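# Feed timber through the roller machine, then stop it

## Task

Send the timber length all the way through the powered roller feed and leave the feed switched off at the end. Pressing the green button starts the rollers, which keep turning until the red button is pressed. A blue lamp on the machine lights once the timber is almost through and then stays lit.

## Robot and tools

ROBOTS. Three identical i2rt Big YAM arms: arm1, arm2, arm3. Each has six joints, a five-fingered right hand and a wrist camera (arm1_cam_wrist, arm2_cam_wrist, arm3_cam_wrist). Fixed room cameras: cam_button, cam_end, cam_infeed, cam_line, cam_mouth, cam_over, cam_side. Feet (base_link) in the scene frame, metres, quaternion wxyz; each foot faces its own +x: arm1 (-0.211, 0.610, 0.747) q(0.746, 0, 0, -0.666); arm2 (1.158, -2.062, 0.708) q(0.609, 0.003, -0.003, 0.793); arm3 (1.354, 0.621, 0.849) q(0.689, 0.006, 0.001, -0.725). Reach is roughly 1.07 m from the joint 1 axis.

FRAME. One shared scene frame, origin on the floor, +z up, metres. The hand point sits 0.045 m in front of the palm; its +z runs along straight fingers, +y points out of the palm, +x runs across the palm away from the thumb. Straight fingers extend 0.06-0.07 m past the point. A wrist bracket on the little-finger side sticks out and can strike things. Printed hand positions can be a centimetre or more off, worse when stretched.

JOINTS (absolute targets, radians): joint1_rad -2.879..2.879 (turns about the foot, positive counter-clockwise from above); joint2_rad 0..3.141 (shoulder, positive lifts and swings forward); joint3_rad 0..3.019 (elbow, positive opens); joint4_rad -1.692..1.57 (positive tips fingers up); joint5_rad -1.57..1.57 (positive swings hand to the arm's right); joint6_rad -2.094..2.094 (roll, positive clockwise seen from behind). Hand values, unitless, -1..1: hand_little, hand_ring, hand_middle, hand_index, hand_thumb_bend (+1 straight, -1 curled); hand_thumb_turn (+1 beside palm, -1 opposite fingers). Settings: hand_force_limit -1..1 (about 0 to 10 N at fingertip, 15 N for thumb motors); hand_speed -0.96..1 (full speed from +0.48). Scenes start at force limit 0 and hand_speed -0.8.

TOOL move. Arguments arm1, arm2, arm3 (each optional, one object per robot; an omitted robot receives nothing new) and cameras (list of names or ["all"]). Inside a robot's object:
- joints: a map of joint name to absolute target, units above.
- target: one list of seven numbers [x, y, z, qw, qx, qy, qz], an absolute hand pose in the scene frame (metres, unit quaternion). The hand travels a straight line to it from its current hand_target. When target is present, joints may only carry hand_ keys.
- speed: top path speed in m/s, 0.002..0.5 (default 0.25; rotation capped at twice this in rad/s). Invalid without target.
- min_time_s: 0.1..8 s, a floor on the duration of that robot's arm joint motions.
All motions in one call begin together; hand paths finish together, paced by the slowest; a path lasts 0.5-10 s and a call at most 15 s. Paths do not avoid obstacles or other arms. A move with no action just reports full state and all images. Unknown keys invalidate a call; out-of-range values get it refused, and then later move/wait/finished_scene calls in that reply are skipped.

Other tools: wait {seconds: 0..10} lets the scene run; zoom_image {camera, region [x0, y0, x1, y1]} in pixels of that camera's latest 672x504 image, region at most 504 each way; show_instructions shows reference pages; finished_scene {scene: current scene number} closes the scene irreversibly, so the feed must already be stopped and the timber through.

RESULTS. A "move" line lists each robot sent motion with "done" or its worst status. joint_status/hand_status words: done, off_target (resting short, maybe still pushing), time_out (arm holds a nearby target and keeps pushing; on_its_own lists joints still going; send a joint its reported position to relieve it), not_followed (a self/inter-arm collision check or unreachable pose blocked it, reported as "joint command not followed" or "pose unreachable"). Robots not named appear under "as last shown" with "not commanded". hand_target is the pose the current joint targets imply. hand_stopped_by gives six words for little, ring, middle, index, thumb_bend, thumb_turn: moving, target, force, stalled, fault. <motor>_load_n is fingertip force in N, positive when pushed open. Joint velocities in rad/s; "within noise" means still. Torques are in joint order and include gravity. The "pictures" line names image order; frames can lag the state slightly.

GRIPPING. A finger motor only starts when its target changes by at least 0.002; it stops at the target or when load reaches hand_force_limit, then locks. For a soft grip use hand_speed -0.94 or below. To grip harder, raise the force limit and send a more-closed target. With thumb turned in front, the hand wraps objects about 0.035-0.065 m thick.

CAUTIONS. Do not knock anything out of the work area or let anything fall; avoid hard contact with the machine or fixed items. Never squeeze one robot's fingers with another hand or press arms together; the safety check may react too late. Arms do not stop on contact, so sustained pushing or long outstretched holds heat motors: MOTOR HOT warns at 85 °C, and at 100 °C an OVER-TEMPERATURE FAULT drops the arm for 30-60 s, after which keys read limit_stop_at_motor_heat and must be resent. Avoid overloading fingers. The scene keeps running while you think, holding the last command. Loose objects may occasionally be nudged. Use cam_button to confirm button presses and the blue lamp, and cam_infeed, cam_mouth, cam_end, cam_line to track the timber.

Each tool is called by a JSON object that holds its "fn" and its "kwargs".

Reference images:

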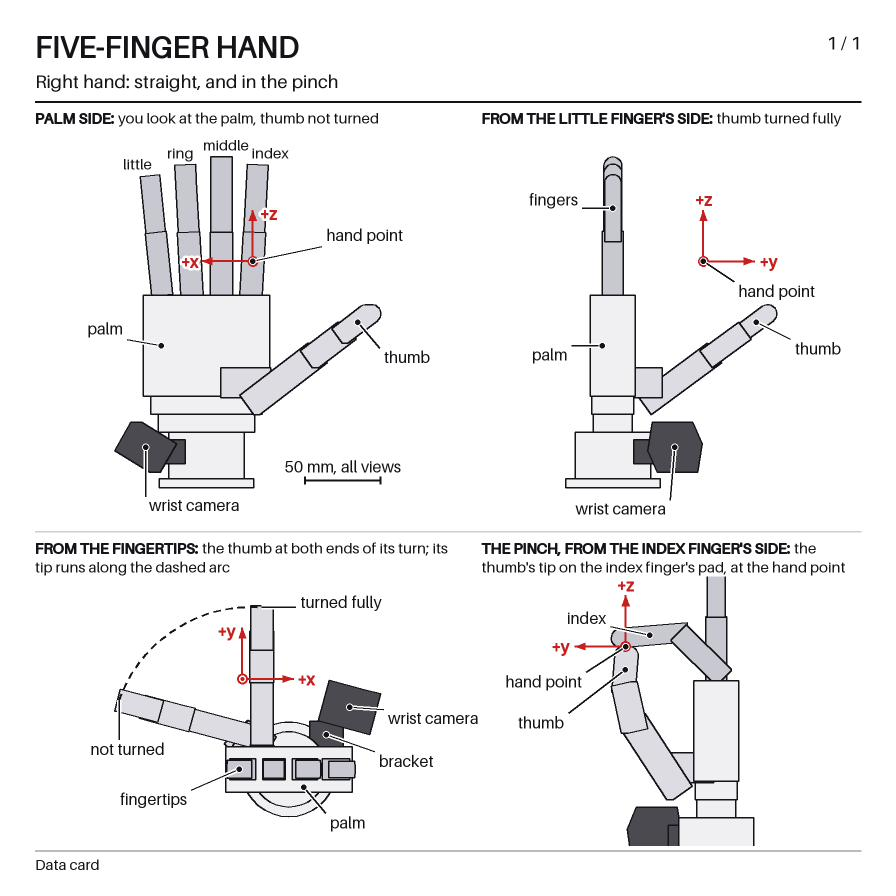

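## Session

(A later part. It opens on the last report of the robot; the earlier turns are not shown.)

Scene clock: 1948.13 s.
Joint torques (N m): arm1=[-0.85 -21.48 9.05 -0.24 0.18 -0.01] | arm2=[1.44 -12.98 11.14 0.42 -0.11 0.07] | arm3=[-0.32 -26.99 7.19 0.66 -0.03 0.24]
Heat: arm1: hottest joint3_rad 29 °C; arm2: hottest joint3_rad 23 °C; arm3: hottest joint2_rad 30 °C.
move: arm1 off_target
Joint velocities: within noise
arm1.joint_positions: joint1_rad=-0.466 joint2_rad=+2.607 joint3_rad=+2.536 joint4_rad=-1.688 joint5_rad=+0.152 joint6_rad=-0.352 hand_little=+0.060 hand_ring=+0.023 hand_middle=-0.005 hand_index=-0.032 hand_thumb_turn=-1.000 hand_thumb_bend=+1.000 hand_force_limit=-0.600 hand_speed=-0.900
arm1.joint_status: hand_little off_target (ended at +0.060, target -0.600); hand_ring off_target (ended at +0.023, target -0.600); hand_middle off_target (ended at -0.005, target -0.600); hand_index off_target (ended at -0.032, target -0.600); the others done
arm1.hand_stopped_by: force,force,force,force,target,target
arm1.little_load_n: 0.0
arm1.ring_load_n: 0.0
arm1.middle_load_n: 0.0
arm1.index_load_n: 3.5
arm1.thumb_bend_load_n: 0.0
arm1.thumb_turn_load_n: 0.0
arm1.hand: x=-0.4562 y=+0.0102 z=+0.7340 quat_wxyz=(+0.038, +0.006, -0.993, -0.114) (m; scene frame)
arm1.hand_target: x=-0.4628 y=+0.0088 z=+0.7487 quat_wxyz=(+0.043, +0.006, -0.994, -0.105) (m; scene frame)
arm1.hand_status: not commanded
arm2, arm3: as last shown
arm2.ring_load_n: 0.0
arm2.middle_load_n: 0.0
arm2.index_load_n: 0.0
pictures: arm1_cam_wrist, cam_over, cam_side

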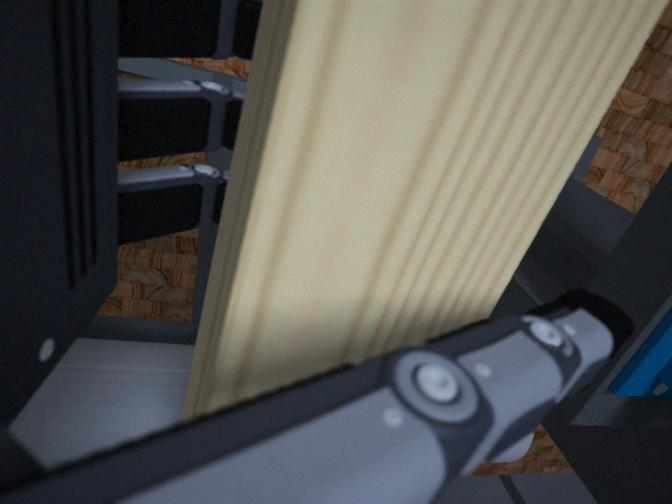

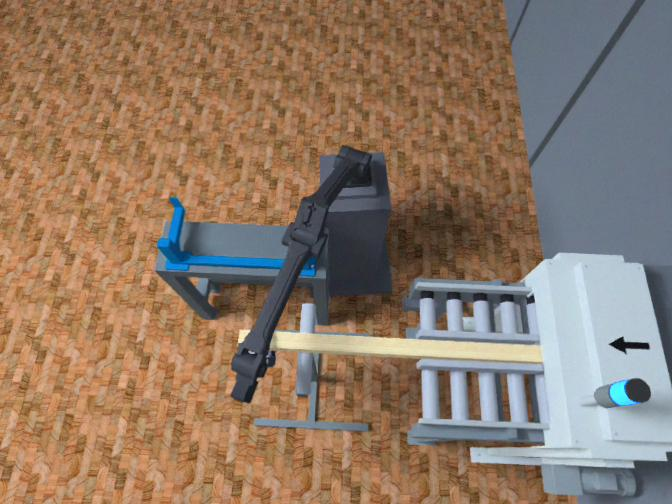

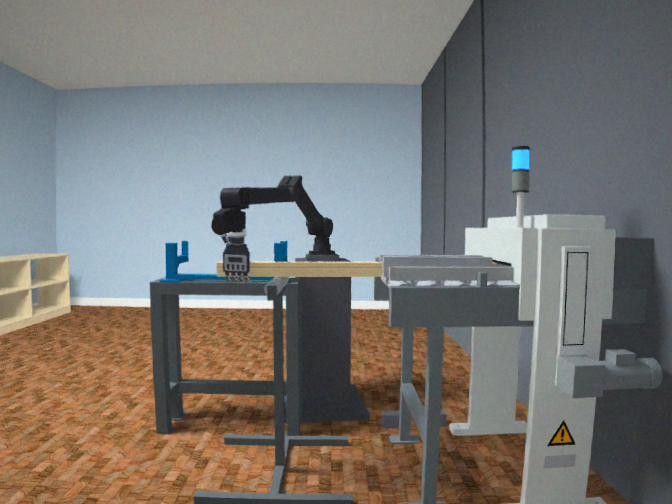

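{"fn": "move", "kwargs": {"arm1": {"joints": {"hand_thumb_bend": -0.3, "hand_force_limit": -0.5, "hand_speed": -0.88}}, "cameras": []}}

{"fn": "move", "kwargs": {"arm1": {"joints": {"hand_little": -0.65, "hand_ring": -0.65, "hand_middle": -0.65, "hand_index": -0.65, "hand_thumb_bend": -0.35, "hand_force_limit": 0.1, "hand_speed": -0.88}}, "cameras": ["arm1_cam_wrist", "cam_over", "cam_end"]}}

Scene clock: 1960.03 s.
Joint torques (N m): arm1=[-0.85 -21.48 9.05 -0.24 0.18 -0.01] | arm2=[1.44 -12.98 11.12 0.4 -0.11 0.07] | arm3=[-0.26 -27.05 7.17 0.68 -0.03 0.24]
Heat: arm1: hottest joint3_rad 29 °C; arm2: hottest joint3_rad 23 °C; arm3: hottest joint2_rad 30 °C.
move: arm1 off_target
Joint velocities: within noise
arm1.joint_positions: joint1_rad=-0.466 joint2_rad=+2.607 joint3_rad=+2.536 joint4_rad=-1.688 joint5_rad=+0.152 joint6_rad=-0.352 hand_little=+0.060 hand_ring=+0.023 hand_middle=-0.005 hand_index=-0.032 hand_thumb_turn=-1.000 hand_thumb_bend=+0.831 hand_force_limit=-0.500 hand_speed=-0.880
arm1.joint_status: hand_thumb_bend off_target (ended at +0.831, target -0.300); the others done
arm1.hand_stopped_by: force,force,force,force,force,target
arm1.little_load_n: 0.0
arm1.ring_load_n: 0.0
arm1.middle_load_n: 1.5
arm1.index_load_n: 5.0
arm1.thumb_bend_load_n: 3.5
arm1.thumb_turn_load_n: 0.0
arm1.hand: x=-0.4562 y=+0.0102 z=+0.7340 quat_wxyz=(+0.038, +0.006, -0.993, -0.114) (m; scene frame)
arm1.hand_target: x=-0.4628 y=+0.0088 z=+0.7487 quat_wxyz=(+0.043, +0.006, -0.994, -0.105) (m; scene frame)
arm1.hand_status: not commanded
arm2: as last shown
arm2.thumb_turn_load_n: -0.5
arm3.joint_positions: joint1_rad=-0.099 joint2_rad=+2.572 joint3_rad=+2.870 joint4_rad=-1.694 joint5_rad=+0.024 joint6_rad=-0.146 hand_little=+1.000 hand_ring=+1.000 hand_middle=+1.000 hand_index=+1.000 hand_thumb_turn=-1.000 hand_thumb_bend=+1.000 hand_force_limit=+0.100 hand_speed=-0.800
arm3.joint_status: not commanded
arm3.hand_stopped_by: target,target,target,target,target,target
arm3.little_load_n: 0.0
arm3.ring_load_n: 0.0
arm3.middle_load_n: 0.0
arm3.index_load_n: 0.0
arm3.thumb_bend_load_n: 0.0
arm3.thumb_turn_load_n: 0.0
arm3.hand: x=+1.2605 y=-0.1006 z=+0.9548 quat_wxyz=(+0.021, -0.003, -0.997, +0.080) (m; scene frame)
arm3.hand_target: x=+1.2700 y=-0.0989 z=+0.9498 quat_wxyz=(+0.016, -0.005, -0.997, +0.071) (m; scene frame)
arm3.hand_status: not commanded
pictures: none
No camera images: "cameras" was empty.

Scene clock: 1960.63 s.
Joint torques (N m): arm1=[-0.85 -21.54 9.03 -0.24 0.23 0.03] | arm2=[1.44 -12.98 11.14 0.4 -0.11 0.06] | arm3=[-0.26 -27.05 7.19 0.68 -0.03 0.23]
Heat: arm1: hottest joint3_rad 29 °C; arm2: hottest joint3_rad 23 °C; arm3: hottest joint2_rad 30 °C.
move: arm1 off_target
Joint velocities: within noise
arm1.joint_positions: joint1_rad=-0.466 joint2_rad=+2.607 joint3_rad=+2.536 joint4_rad=-1.688 joint5_rad=+0.150 joint6_rad=-0.355 hand_little=-0.004 hand_ring=-0.008 hand_middle=-0.024 hand_index=-0.041 hand_thumb_turn=-1.000 hand_thumb_bend=+0.827 hand_force_limit=+0.100 hand_speed=-0.880
arm1.joint_status: hand_little off_target (ended at -0.004, target -0.650); hand_ring off_target (ended at -0.008, target -0.650); hand_middle off_target (ended at -0.024, target -0.650); hand_index off_target (ended at -0.041, target -0.650); hand_thumb_bend off_target (ended at +0.827, target -0.350); the others done
arm1.hand_stopped_by: force,force,force,force,force,target
arm1.little_load_n: 9.0
arm1.ring_load_n: 4.5
arm1.middle_load_n: 4.5
arm1.index_load_n: 1.0
arm1.thumb_bend_load_n: 13.5
arm1.thumb_turn_load_n: 3.5
arm1.hand: x=-0.4561 y=+0.0102 z=+0.7340 quat_wxyz=(+0.037, +0.008, -0.993, -0.114) (m; scene frame)
arm1.hand_target: x=-0.4628 y=+0.0088 z=+0.7487 quat_wxyz=(+0.043, +0.006, -0.994, -0.105) (m; scene frame)
arm1.hand_status: not commanded
arm2.joint_positions: joint1_rad=+0.200 joint2_rad=+1.371 joint3_rad=+1.279 joint4_rad=-1.546 joint5_rad=-0.002 joint6_rad=+0.034 hand_little=+1.000 hand_ring=-1.000 hand_middle=-1.000 hand_index=-1.000 hand_thumb_turn=+1.000 hand_thumb_bend=+1.000 hand_force_limit=+0.000 hand_speed=-0.200
arm2.joint_status: not commanded
arm2.hand_stopped_by: target,target,target,target,target,target
arm2.little_load_n: 0.0
arm2.ring_load_n: 0.0
arm2.middle_load_n: 0.0
arm2.index_load_n: 0.0
arm2.thumb_bend_load_n: 0.0
arm2.thumb_turn_load_n: 0.0
arm2.hand: x=+0.9883 y=-1.7951 z=+0.9274 quat_wxyz=(+0.028, +0.977, +0.212, +0.007) (m; scene frame)
arm2.hand_target: x=+0.9805 y=-1.7889 z=+0.9497 quat_wxyz=(+0.000, +0.977, +0.212, +0.000) (m; scene frame)
arm2.hand_status: not commanded
arm3: as last shown
arm3.little_load_n: 0.5
arm3.thumb_bend_load_n: -0.5
pictures: arm1_cam_wrist, cam_end, cam_over

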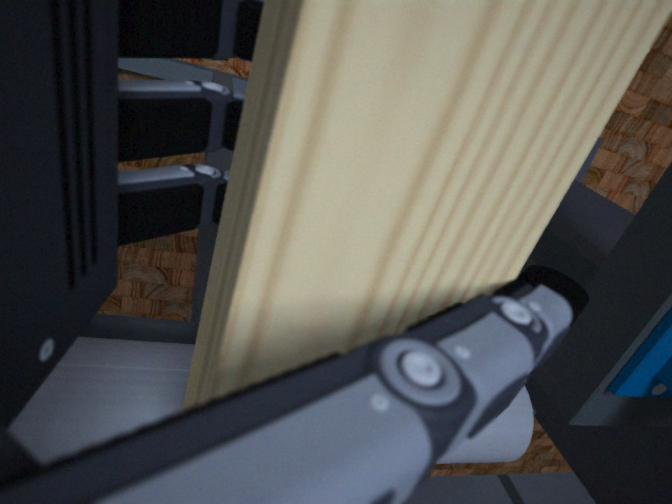

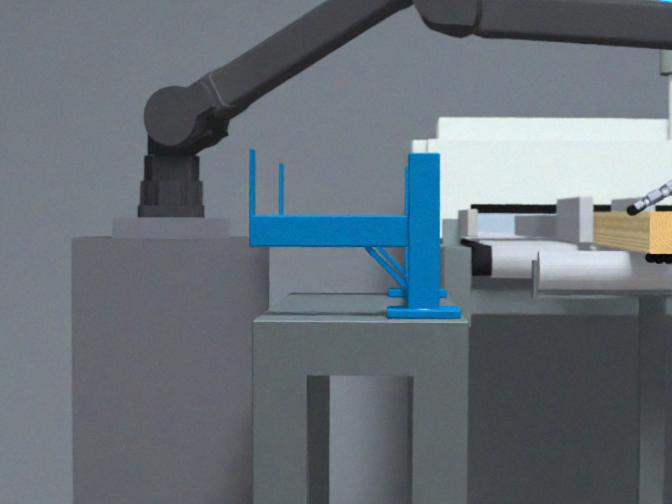

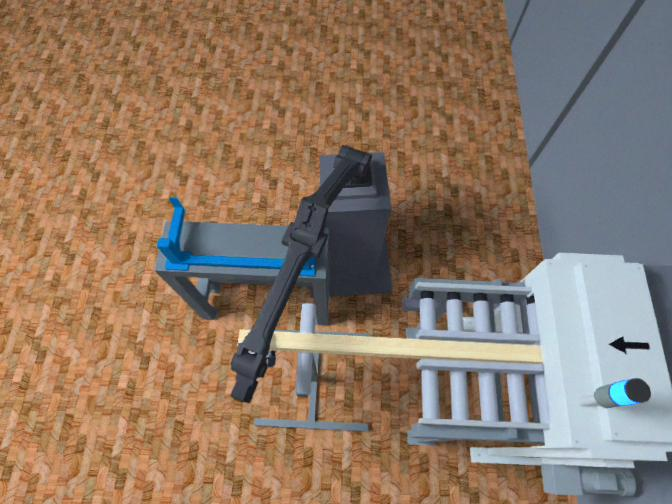

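{"fn": "move", "kwargs": {"arm1": {"target": [-0.565, 0.008, 0.749, 0.043, 0.006, -0.994, -0.105], "speed": 0.1}, "cameras": ["arm1_cam_wrist", "cam_over", "cam_end", "cam_side"]}}

Scene clock: 1975.10 s.
Joint torques (N m): arm1=[-1.9 -20.19 14 -0.03 0.92 -0.17] | arm2=[1.44 -12.98 11.12 0.4 -0.11 0.06] | arm3=[-0.32 -27.05 7.19 0.66 -0.03 0.24]
Heat: arm1: hottest joint3_rad 29 °C; arm2: hottest joint3_rad 23 °C; arm3: hottest joint2_rad 30 °C.
move: arm1 off_target
Joint velocities: within noise
arm1.joint_positions: joint1_rad=-0.573 joint2_rad=+2.682 joint3_rad=+2.701 joint4_rad=-1.689 joint5_rad=+0.150 joint6_rad=-0.472 hand_little=-0.003 hand_ring=-0.008 hand_middle=-0.024 hand_index=-0.041 hand_thumb_turn=-1.000 hand_thumb_bend=+0.827 hand_force_limit=+0.100 hand_speed=-0.880
arm1.joint_status: not commanded
arm1.hand_stopped_by: force,force,force,force,force,target
arm1.little_load_n: 10.5
arm1.ring_load_n: 4.5
arm1.middle_load_n: 4.0
arm1.index_load_n: 0.0
arm1.thumb_bend_load_n: 14.0
arm1.thumb_turn_load_n: 2.5
arm1.hand: x=-0.5398 y=+0.0144 z=+0.7326 quat_wxyz=(+0.044, +0.009, -0.996, -0.078) (m; scene frame)
arm1.hand_target: x=-0.5638 y=+0.0104 z=+0.7492 quat_wxyz=(+0.067, +0.009, -0.996, -0.059) (m; scene frame)
arm1.hand_status: off_target (0.031 m and 3.1 deg from the pose sent, 0.110 m and 1.3 deg at the start; a joint's target at an end of its range on 54 of 54 steps)
arm2, arm3: as last shown
arm3.little_load_n: 0.0
arm3.thumb_bend_load_n: 0.0
pictures: arm1_cam_wrist, cam_end, cam_over, cam_side

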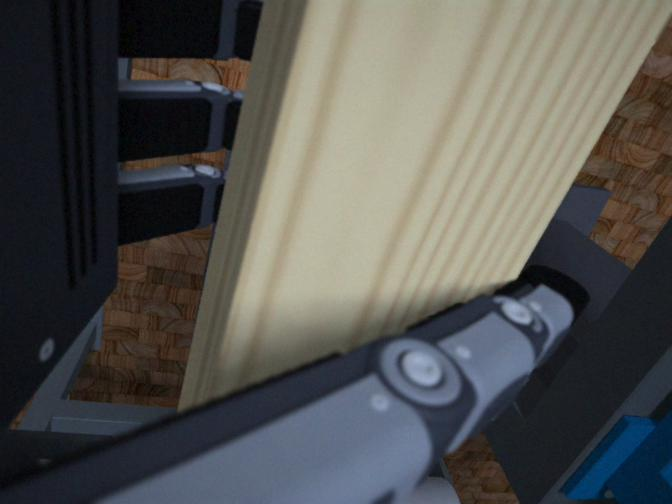

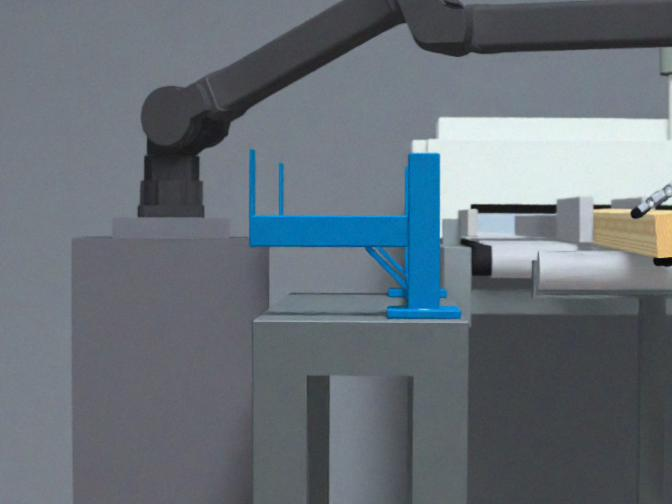

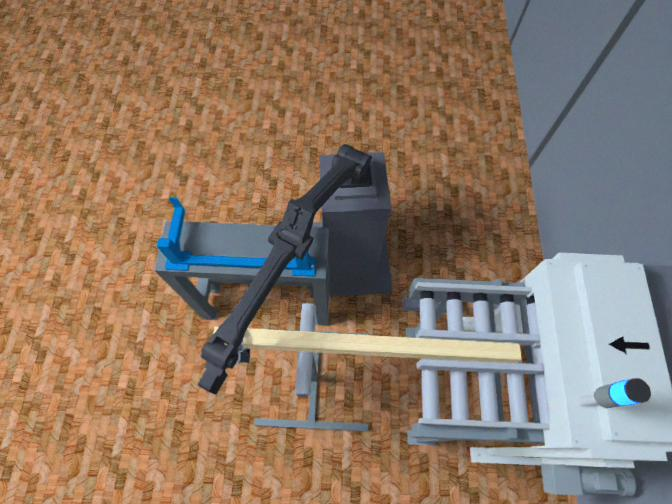

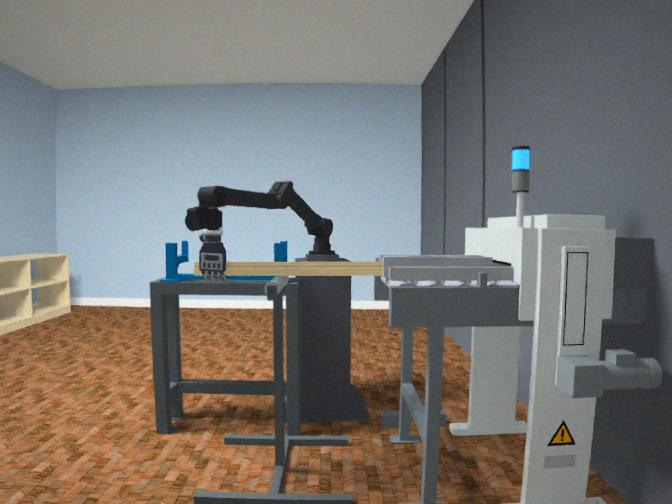

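{"fn": "move", "kwargs": {"arm1": {"target": [-0.645, 0.006, 0.749, 0.067, 0.009, -0.996, -0.059], "speed": 0.1}, "cameras": ["arm1_cam_wrist", "cam_over", "cam_end"]}}

Scene clock: 1988.53 s.
Joint torques (N m): arm1=[-1.55 -20.54 13.97 1.44 0.87 -0.04] | arm2=[1.44 -12.98 11.12 0.4 -0.11 0.06] | arm3=[-0.26 -26.99 7.17 0.65 -0.03 0.24]
Heat: arm1: hottest joint3_rad 30 °C; arm2: hottest joint3_rad 23 °C; arm3: hottest joint2_rad 30 °C.
move: arm1 off_target
Joint velocities: within noise
arm1.joint_positions: joint1_rad=-0.661 joint2_rad=+2.752 joint3_rad=+2.862 joint4_rad=-1.658 joint5_rad=+0.155 joint6_rad=-0.596 hand_little=-0.003 hand_ring=-0.008 hand_middle=-0.024 hand_index=-0.041 hand_thumb_turn=-1.000 hand_thumb_bend=+0.827 hand_force_limit=+0.100 hand_speed=-0.880
arm1.joint_status: not commanded
arm1.hand_stopped_by: force,force,force,force,force,target
arm1.little_load_n: 11.5
arm1.ring_load_n: 5.0
arm1.middle_load_n: 2.0
arm1.index_load_n: 0.0
arm1.thumb_bend_load_n: 14.5
arm1.thumb_turn_load_n: 1.0
arm1.hand: x=-0.6184 y=+0.0187 z=+0.7335 quat_wxyz=(+0.071, +0.023, -0.997, -0.032) (m; scene frame)
arm1.hand_target: x=-0.6429 y=+0.0090 z=+0.7501 quat_wxyz=(+0.105, +0.016, -0.994, -0.001) (m; scene frame)
arm1.hand_status: off_target (0.033 m and 3.5 deg from the pose sent, 0.107 m and 3.5 deg at the start; a joint's target at an end of its range on 41 of 45 steps)
arm2, arm3: as last shown
arm2.index_load_n: 0.5
arm3.thumb_turn_load_n: -0.5
pictures: arm1_cam_wrist, cam_end, cam_over

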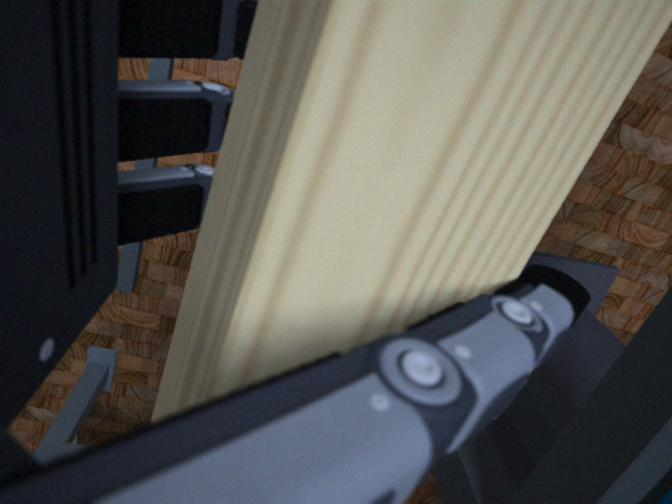

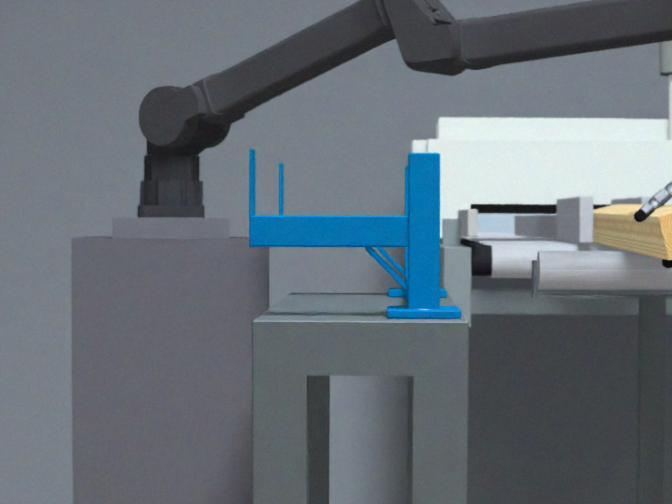

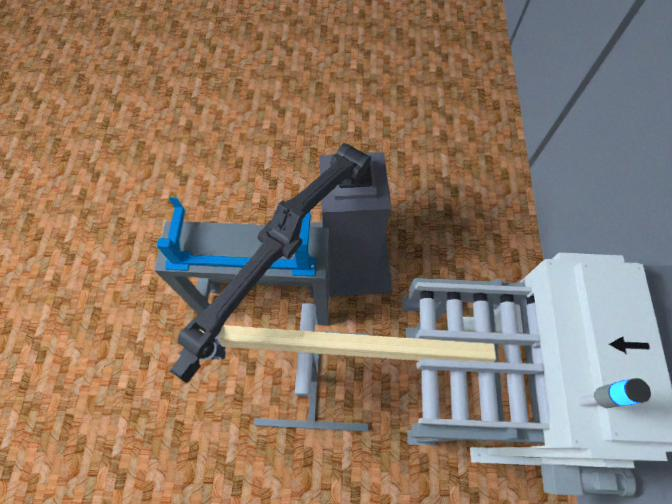

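{"fn": "move", "kwargs": {"arm1": {"joints": {"hand_thumb_bend": 1, "hand_speed": -0.8}}, "cameras": []}}

{"fn": "move", "kwargs": {"arm1": {"joints": {"hand_little": 1, "hand_ring": 1, "hand_middle": 1, "hand_index": 1, "hand_speed": -0.6}}, "cameras": ["arm1_cam_wrist", "cam_over"]}}

Scene clock: 2005.93 s.
Joint torques (N m): arm1=[-1.55 -21.6 13.94 0.75 0.62 -0.04] | arm2=[1.44 -12.98 11.14 0.4 -0.11 0.06] | arm3=[-0.32 -26.99 7.17 0.66 -0.03 0.24]
Heat: arm1: hottest joint3_rad 35 °C; arm2: hottest joint3_rad 23 °C; arm3: hottest joint2_rad 30 °C.
move: arm1 done
Joint velocities: within noise
arm1.joint_positions: joint1_rad=-0.661 joint2_rad=+2.766 joint3_rad=+2.864 joint4_rad=-1.639 joint5_rad=+0.162 joint6_rad=-0.597 hand_little=-0.004 hand_ring=-0.008 hand_middle=-0.024 hand_index=-0.041 hand_thumb_turn=-1.000 hand_thumb_bend=+1.000 hand_force_limit=+0.100 hand_speed=-0.800
arm1.joint_status: all done
arm1.hand_stopped_by: force,force,force,force,target,target
arm1.little_load_n: 2.5
arm1.ring_load_n: 0.0
arm1.middle_load_n: 0.0
arm1.index_load_n: 0.0
arm1.thumb_bend_load_n: 0.0
arm1.thumb_turn_load_n: 0.0
arm1.hand: x=-0.6214 y=+0.0167 z=+0.7230 quat_wxyz=(+0.075, +0.022, -0.996, -0.032) (m; scene frame)
arm1.hand_target: x=-0.6429 y=+0.0091 z=+0.7501 quat_wxyz=(+0.105, +0.016, -0.994, -0.002) (m; scene frame)
arm1.hand_status: not commanded
arm2, arm3: as last shown
arm2.index_load_n: 0.0
arm3.thumb_turn_load_n: 0.0
pictures: none
No camera images: "cameras" was empty.

Scene clock: 2007.37 s.
Joint torques (N m): arm1=[-0.85 -21.66 12.44 0.65 0.19 -0.04] | arm2=[1.44 -12.92 11.14 0.4 -0.11 0.06] | arm3=[-0.21 -27.05 7.17 0.65 -0.03 0.24]
Heat: arm1: hottest joint3_rad 35 °C; arm2: hottest joint3_rad 23 °C; arm3: hottest joint2_rad 30 °C.
move: arm1 done
Joint velocities: within noise
arm1.joint_positions: joint1_rad=-0.669 joint2_rad=+2.766 joint3_rad=+2.882 joint4_rad=-1.635 joint5_rad=+0.175 joint6_rad=-0.597 hand_little=+1.000 hand_ring=+1.000 hand_middle=+1.000 hand_index=+1.000 hand_thumb_turn=-1.000 hand_thumb_bend=+1.000 hand_force_limit=+0.100 hand_speed=-0.600
arm1.joint_status: all done
arm1.hand_stopped_by: target,target,target,target,target,target
arm1.little_load_n: 0.0
arm1.ring_load_n: 0.0
arm1.middle_load_n: 0.0
arm1.index_load_n: 0.0
arm1.thumb_bend_load_n: 0.0
arm1.thumb_turn_load_n: 0.0
arm1.hand: x=-0.6308 y=+0.0169 z=+0.7293 quat_wxyz=(+0.087, +0.017, -0.996, -0.026) (m; scene frame)
arm1.hand_target: x=-0.6431 y=+0.0093 z=+0.7500 quat_wxyz=(+0.105, +0.016, -0.994, -0.002) (m; scene frame)
arm1.hand_status: not commanded
arm2, arm3: as last shown
arm2.index_load_n: 0.5
pictures: arm1_cam_wrist, cam_over

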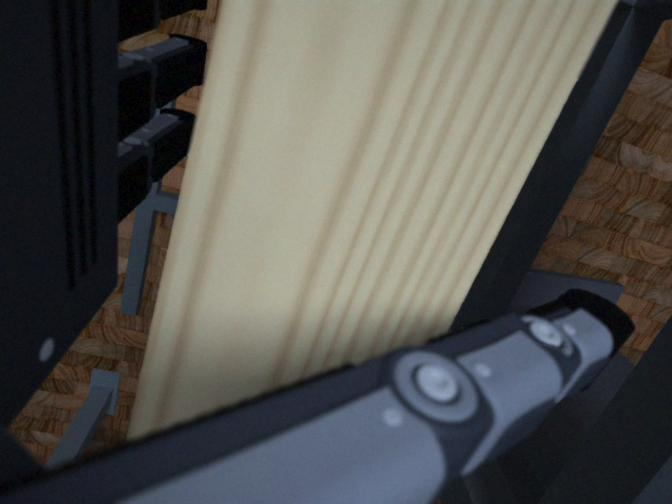

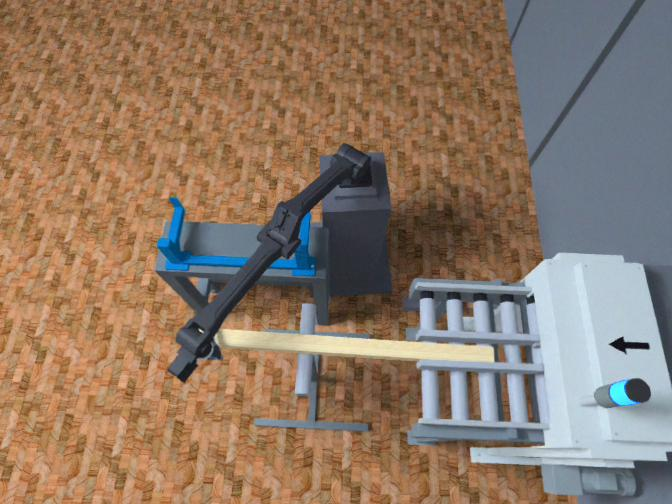

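{"fn": "move", "kwargs": {"arm1": {"target": [-0.645, -0.09, 0.76, 0.105, 0.016, -0.994, 0.0], "speed": 0.12}, "cameras": ["arm1_cam_wrist", "cam_over", "cam_side"]}}

Scene clock: 2013.60 s.
Joint torques (N m): arm1=[1.14 -22.3 12.9 2.07 -0.13 0] | arm2=[1.44 -12.98 11.14 0.42 -0.11 0.06] | arm3=[-0.26 -26.99 7.17 0.65 -0.03 0.24]
Heat: arm1: hottest joint3_rad 34 °C; arm2: hottest joint3_rad 24 °C; arm3: hottest joint2_rad 30 °C.
move: arm1 off_target
Joint velocities: within noise
arm1.joint_positions: joint1_rad=-0.630 joint2_rad=+2.755 joint3_rad=+2.882 joint4_rad=-1.374 joint5_rad=+0.187 joint6_rad=-0.600 hand_little=+1.000 hand_ring=+1.000 hand_middle=+1.000 hand_index=+1.000 hand_thumb_turn=-1.000 hand_thumb_bend=+1.000 hand_force_limit=+0.100 hand_speed=-0.600
arm1.joint_status: not commanded
arm1.hand_stopped_by: target,target,target,target,target,target
arm1.little_load_n: 0.5
arm1.ring_load_n: 0.0
arm1.middle_load_n: 0.0
arm1.index_load_n: 0.0
arm1.thumb_bend_load_n: 1.0
arm1.thumb_turn_load_n: 0.5
arm1.hand: x=-0.6450 y=-0.0609 z=+0.7336 quat_wxyz=(+0.163, +0.026, -0.982, +0.087) (m; scene frame)
arm1.hand_target: x=-0.6428 y=-0.0868 z=+0.7610 quat_wxyz=(+0.183, +0.033, -0.974, +0.128) (m; scene frame)
arm1.hand_status: off_target (0.039 m and 12.1 deg from the pose sent, 0.112 m and 3.7 deg at the start; a joint's target at an end of its range on 45 of 46 steps)
arm2, arm3: as last shown
arm2.index_load_n: 0.0
arm3.thumb_bend_load_n: -0.5
pictures: arm1_cam_wrist, cam_over, cam_side

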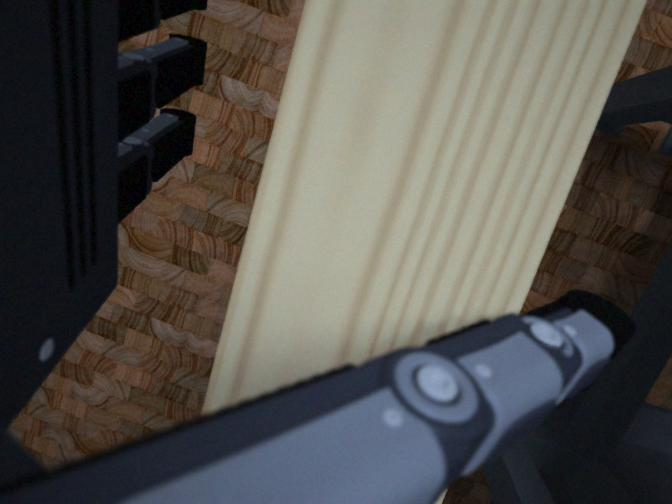

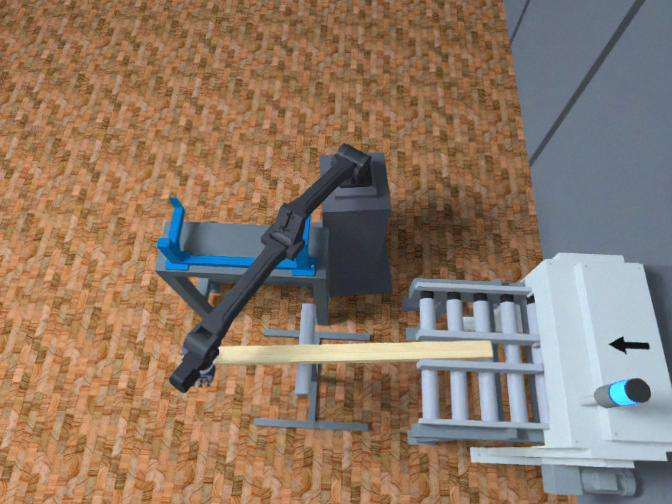

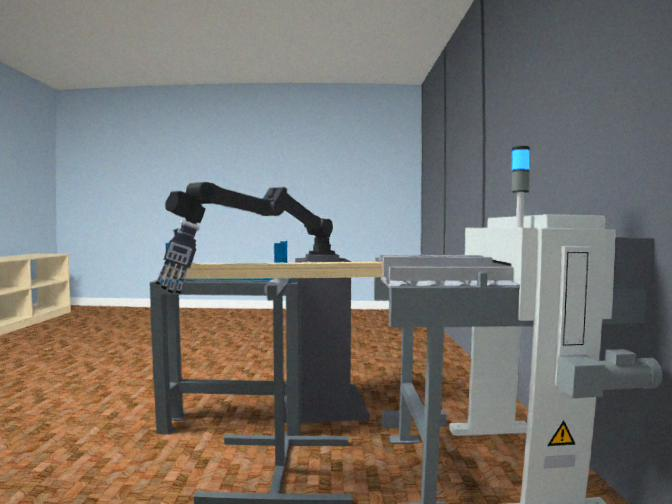

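{"fn": "move", "kwargs": {"arm1": {"target": [-0.645, 0.025, 0.765, 0.105, 0.016, -0.994, 0.0], "speed": 0.1}, "cameras": ["arm1_cam_wrist", "cam_over", "cam_side"]}}

Scene clock: 2037.53 s.
Joint torques (N m): arm1=[-1.79 -22.77 8.73 -0.02 0.18 -0.14] | arm2=[1.44 -12.98 11.12 0.4 -0.11 0.06] | arm3=[-0.32 -26.99 7.16 0.66 -0.03 0.24]
Heat: arm1: hottest joint3_rad 32 °C; arm2: hottest joint3_rad 24 °C; arm3: hottest joint2_rad 30 °C.
move: arm1 off_target
Joint velocities: within noise
arm1.joint_positions: joint1_rad=-0.672 joint2_rad=+2.620 joint3_rad=+2.641 joint4_rad=-1.486 joint5_rad=+0.172 joint6_rad=-0.601 hand_little=+1.000 hand_ring=+1.000 hand_middle=+1.000 hand_index=+1.000 hand_thumb_turn=-1.000 hand_thumb_bend=+1.000 hand_force_limit=+0.100 hand_speed=-0.600
arm1.joint_status: not commanded
arm1.hand_stopped_by: target,target,target,target,target,target
arm1.little_load_n: 0.0
arm1.ring_load_n: 0.0
arm1.middle_load_n: 0.0
arm1.index_load_n: 0.0
arm1.thumb_bend_load_n: 0.0
arm1.thumb_turn_load_n: 0.0
arm1.hand: x=-0.6330 y=+0.0162 z=+0.7444 quat_wxyz=(+0.100, +0.016, -0.995, -0.003) (m; scene frame)
arm1.hand_target: x=-0.6449 y=+0.0250 z=+0.7647 quat_wxyz=(+0.105, +0.016, -0.994, +0.000) (m; scene frame)
arm1.hand_status: off_target (0.025 m and 0.7 deg from the pose sent, 0.091 m and 12.1 deg at the start)
arm2, arm3: as last shown
arm3.thumb_bend_load_n: 0.0
pictures: arm1_cam_wrist, cam_over, cam_side

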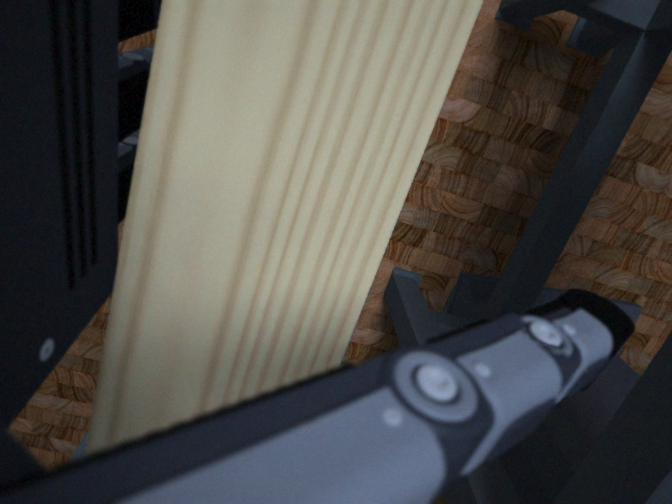

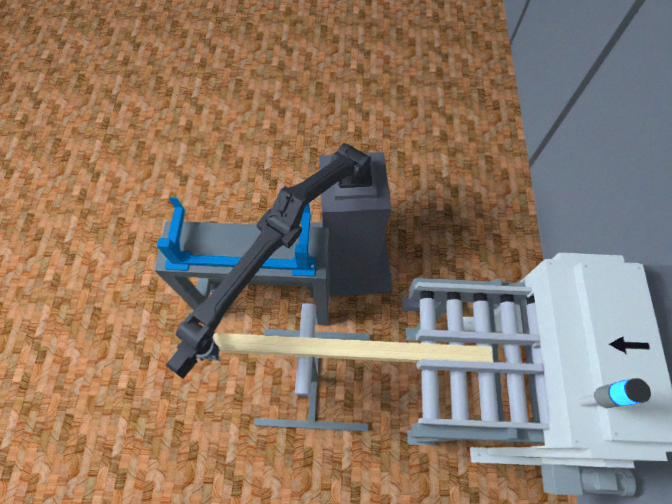

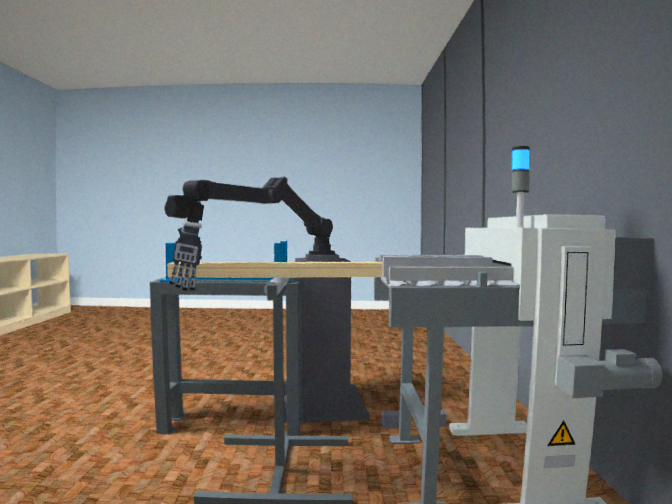

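{"fn": "move", "kwargs": {"arm1": {"target": [-0.645, 0.02, 0.93, 0.105, 0.016, -0.994, 0.0], "speed": 0.15}, "cameras": ["arm1_cam_wrist", "cam_over", "cam_side"]}}

Scene clock: 2044.33 s.
Joint torques (N m): arm1=[-0.62 -20.66 12.21 0.35 0.2 -0.06] | arm2=[1.44 -12.98 11.11 0.4 -0.11 0.06] | arm3=[-0.26 -26.99 7.16 0.66 -0.03 0.25]
Heat: arm1: hottest joint3_rad 32 °C; arm2: hottest joint3_rad 24 °C; arm3: hottest joint2_rad 30 °C.
move: arm1 off_target
Joint velocities: within noise
arm1.joint_positions: joint1_rad=-0.678 joint2_rad=+2.515 joint3_rad=+2.873 joint4_rad=-1.684 joint5_rad=+0.176 joint6_rad=-0.637 hand_little=+1.000 hand_ring=+1.000 hand_middle=+1.000 hand_index=+1.000 hand_thumb_turn=-1.000 hand_thumb_bend=+1.000 hand_force_limit=+0.100 hand_speed=-0.600
arm1.joint_status: not commanded
arm1.hand_stopped_by: target,target,target,target,target,target
arm1.little_load_n: 0.0
arm1.ring_load_n: 0.0
arm1.middle_load_n: 0.0
arm1.index_load_n: 0.0
arm1.thumb_bend_load_n: 0.0
arm1.thumb_turn_load_n: 0.0
arm1.hand: x=-0.6387 y=+0.0217 z=+0.9055 quat_wxyz=(+0.140, +0.025, -0.988, +0.051) (m; scene frame)
arm1.hand_target: x=-0.6439 y=+0.0215 z=+0.9294 quat_wxyz=(+0.155, +0.026, -0.985, +0.068) (m; scene frame)
arm1.hand_status: off_target (0.025 m and 7.2 deg from the pose sent, 0.186 m and 0.7 deg at the start; a joint's target at an end of its range on 39 of 55 steps)
arm2: as last shown
arm2.index_load_n: 0.5
arm3.joint_positions: joint1_rad=-0.099 joint2_rad=+2.572 joint3_rad=+2.870 joint4_rad=-1.694 joint5_rad=+0.024 joint6_rad=-0.146 hand_little=+1.000 hand_ring=+1.000 hand_middle=+1.000 hand_index=+1.000 hand_thumb_turn=-1.000 hand_thumb_bend=+1.000 hand_force_limit=+0.100 hand_speed=-0.800
arm3.joint_status: not commanded
arm3.hand_stopped_by: target,target,target,target,target,target
arm3.little_load_n: 0.0
arm3.ring_load_n: 0.0
arm3.middle_load_n: 0.0
arm3.index_load_n: 0.0
arm3.thumb_bend_load_n: 0.0
arm3.thumb_turn_load_n: 0.0
arm3.hand: x=+1.2605 y=-0.1006 z=+0.9548 quat_wxyz=(+0.021, -0.003, -0.997, +0.080) (m; scene frame)
arm3.hand_target: x=+1.2700 y=-0.0989 z=+0.9498 quat_wxyz=(+0.016, -0.005, -0.997, +0.071) (m; scene frame)
arm3.hand_status: not commanded
pictures: arm1_cam_wrist, cam_over, cam_side

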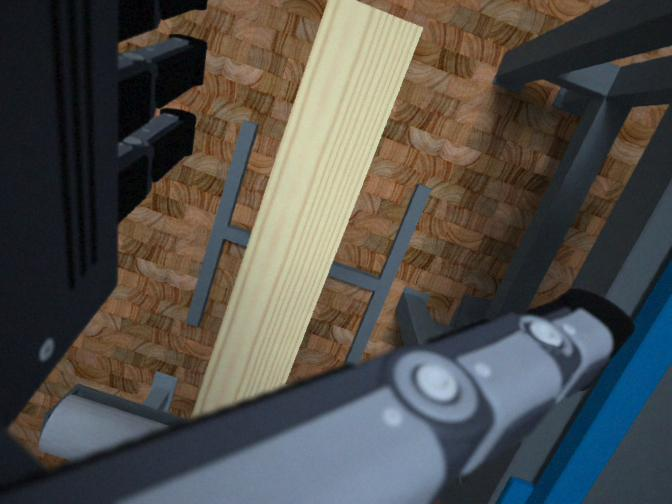

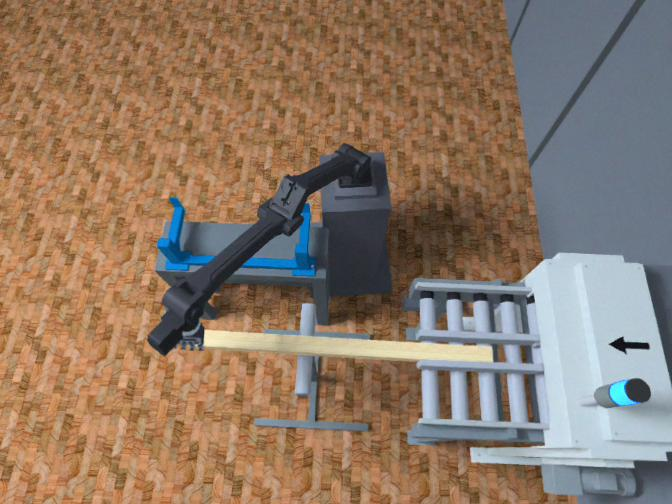

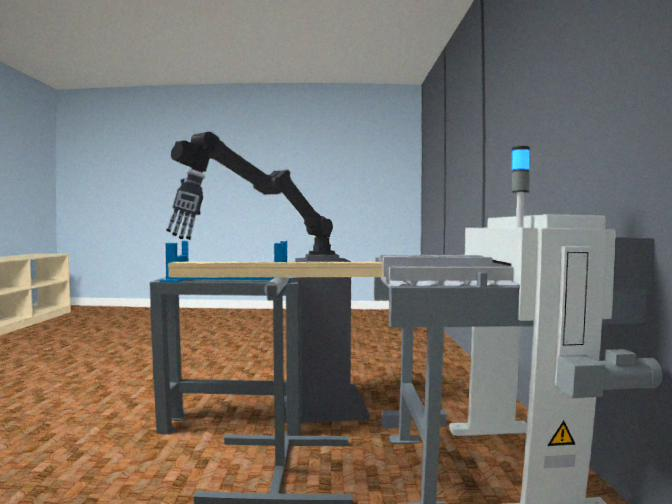

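{"fn": "finished_scene", "kwargs": {"scene": 1}}

The scene is finished: the task was done.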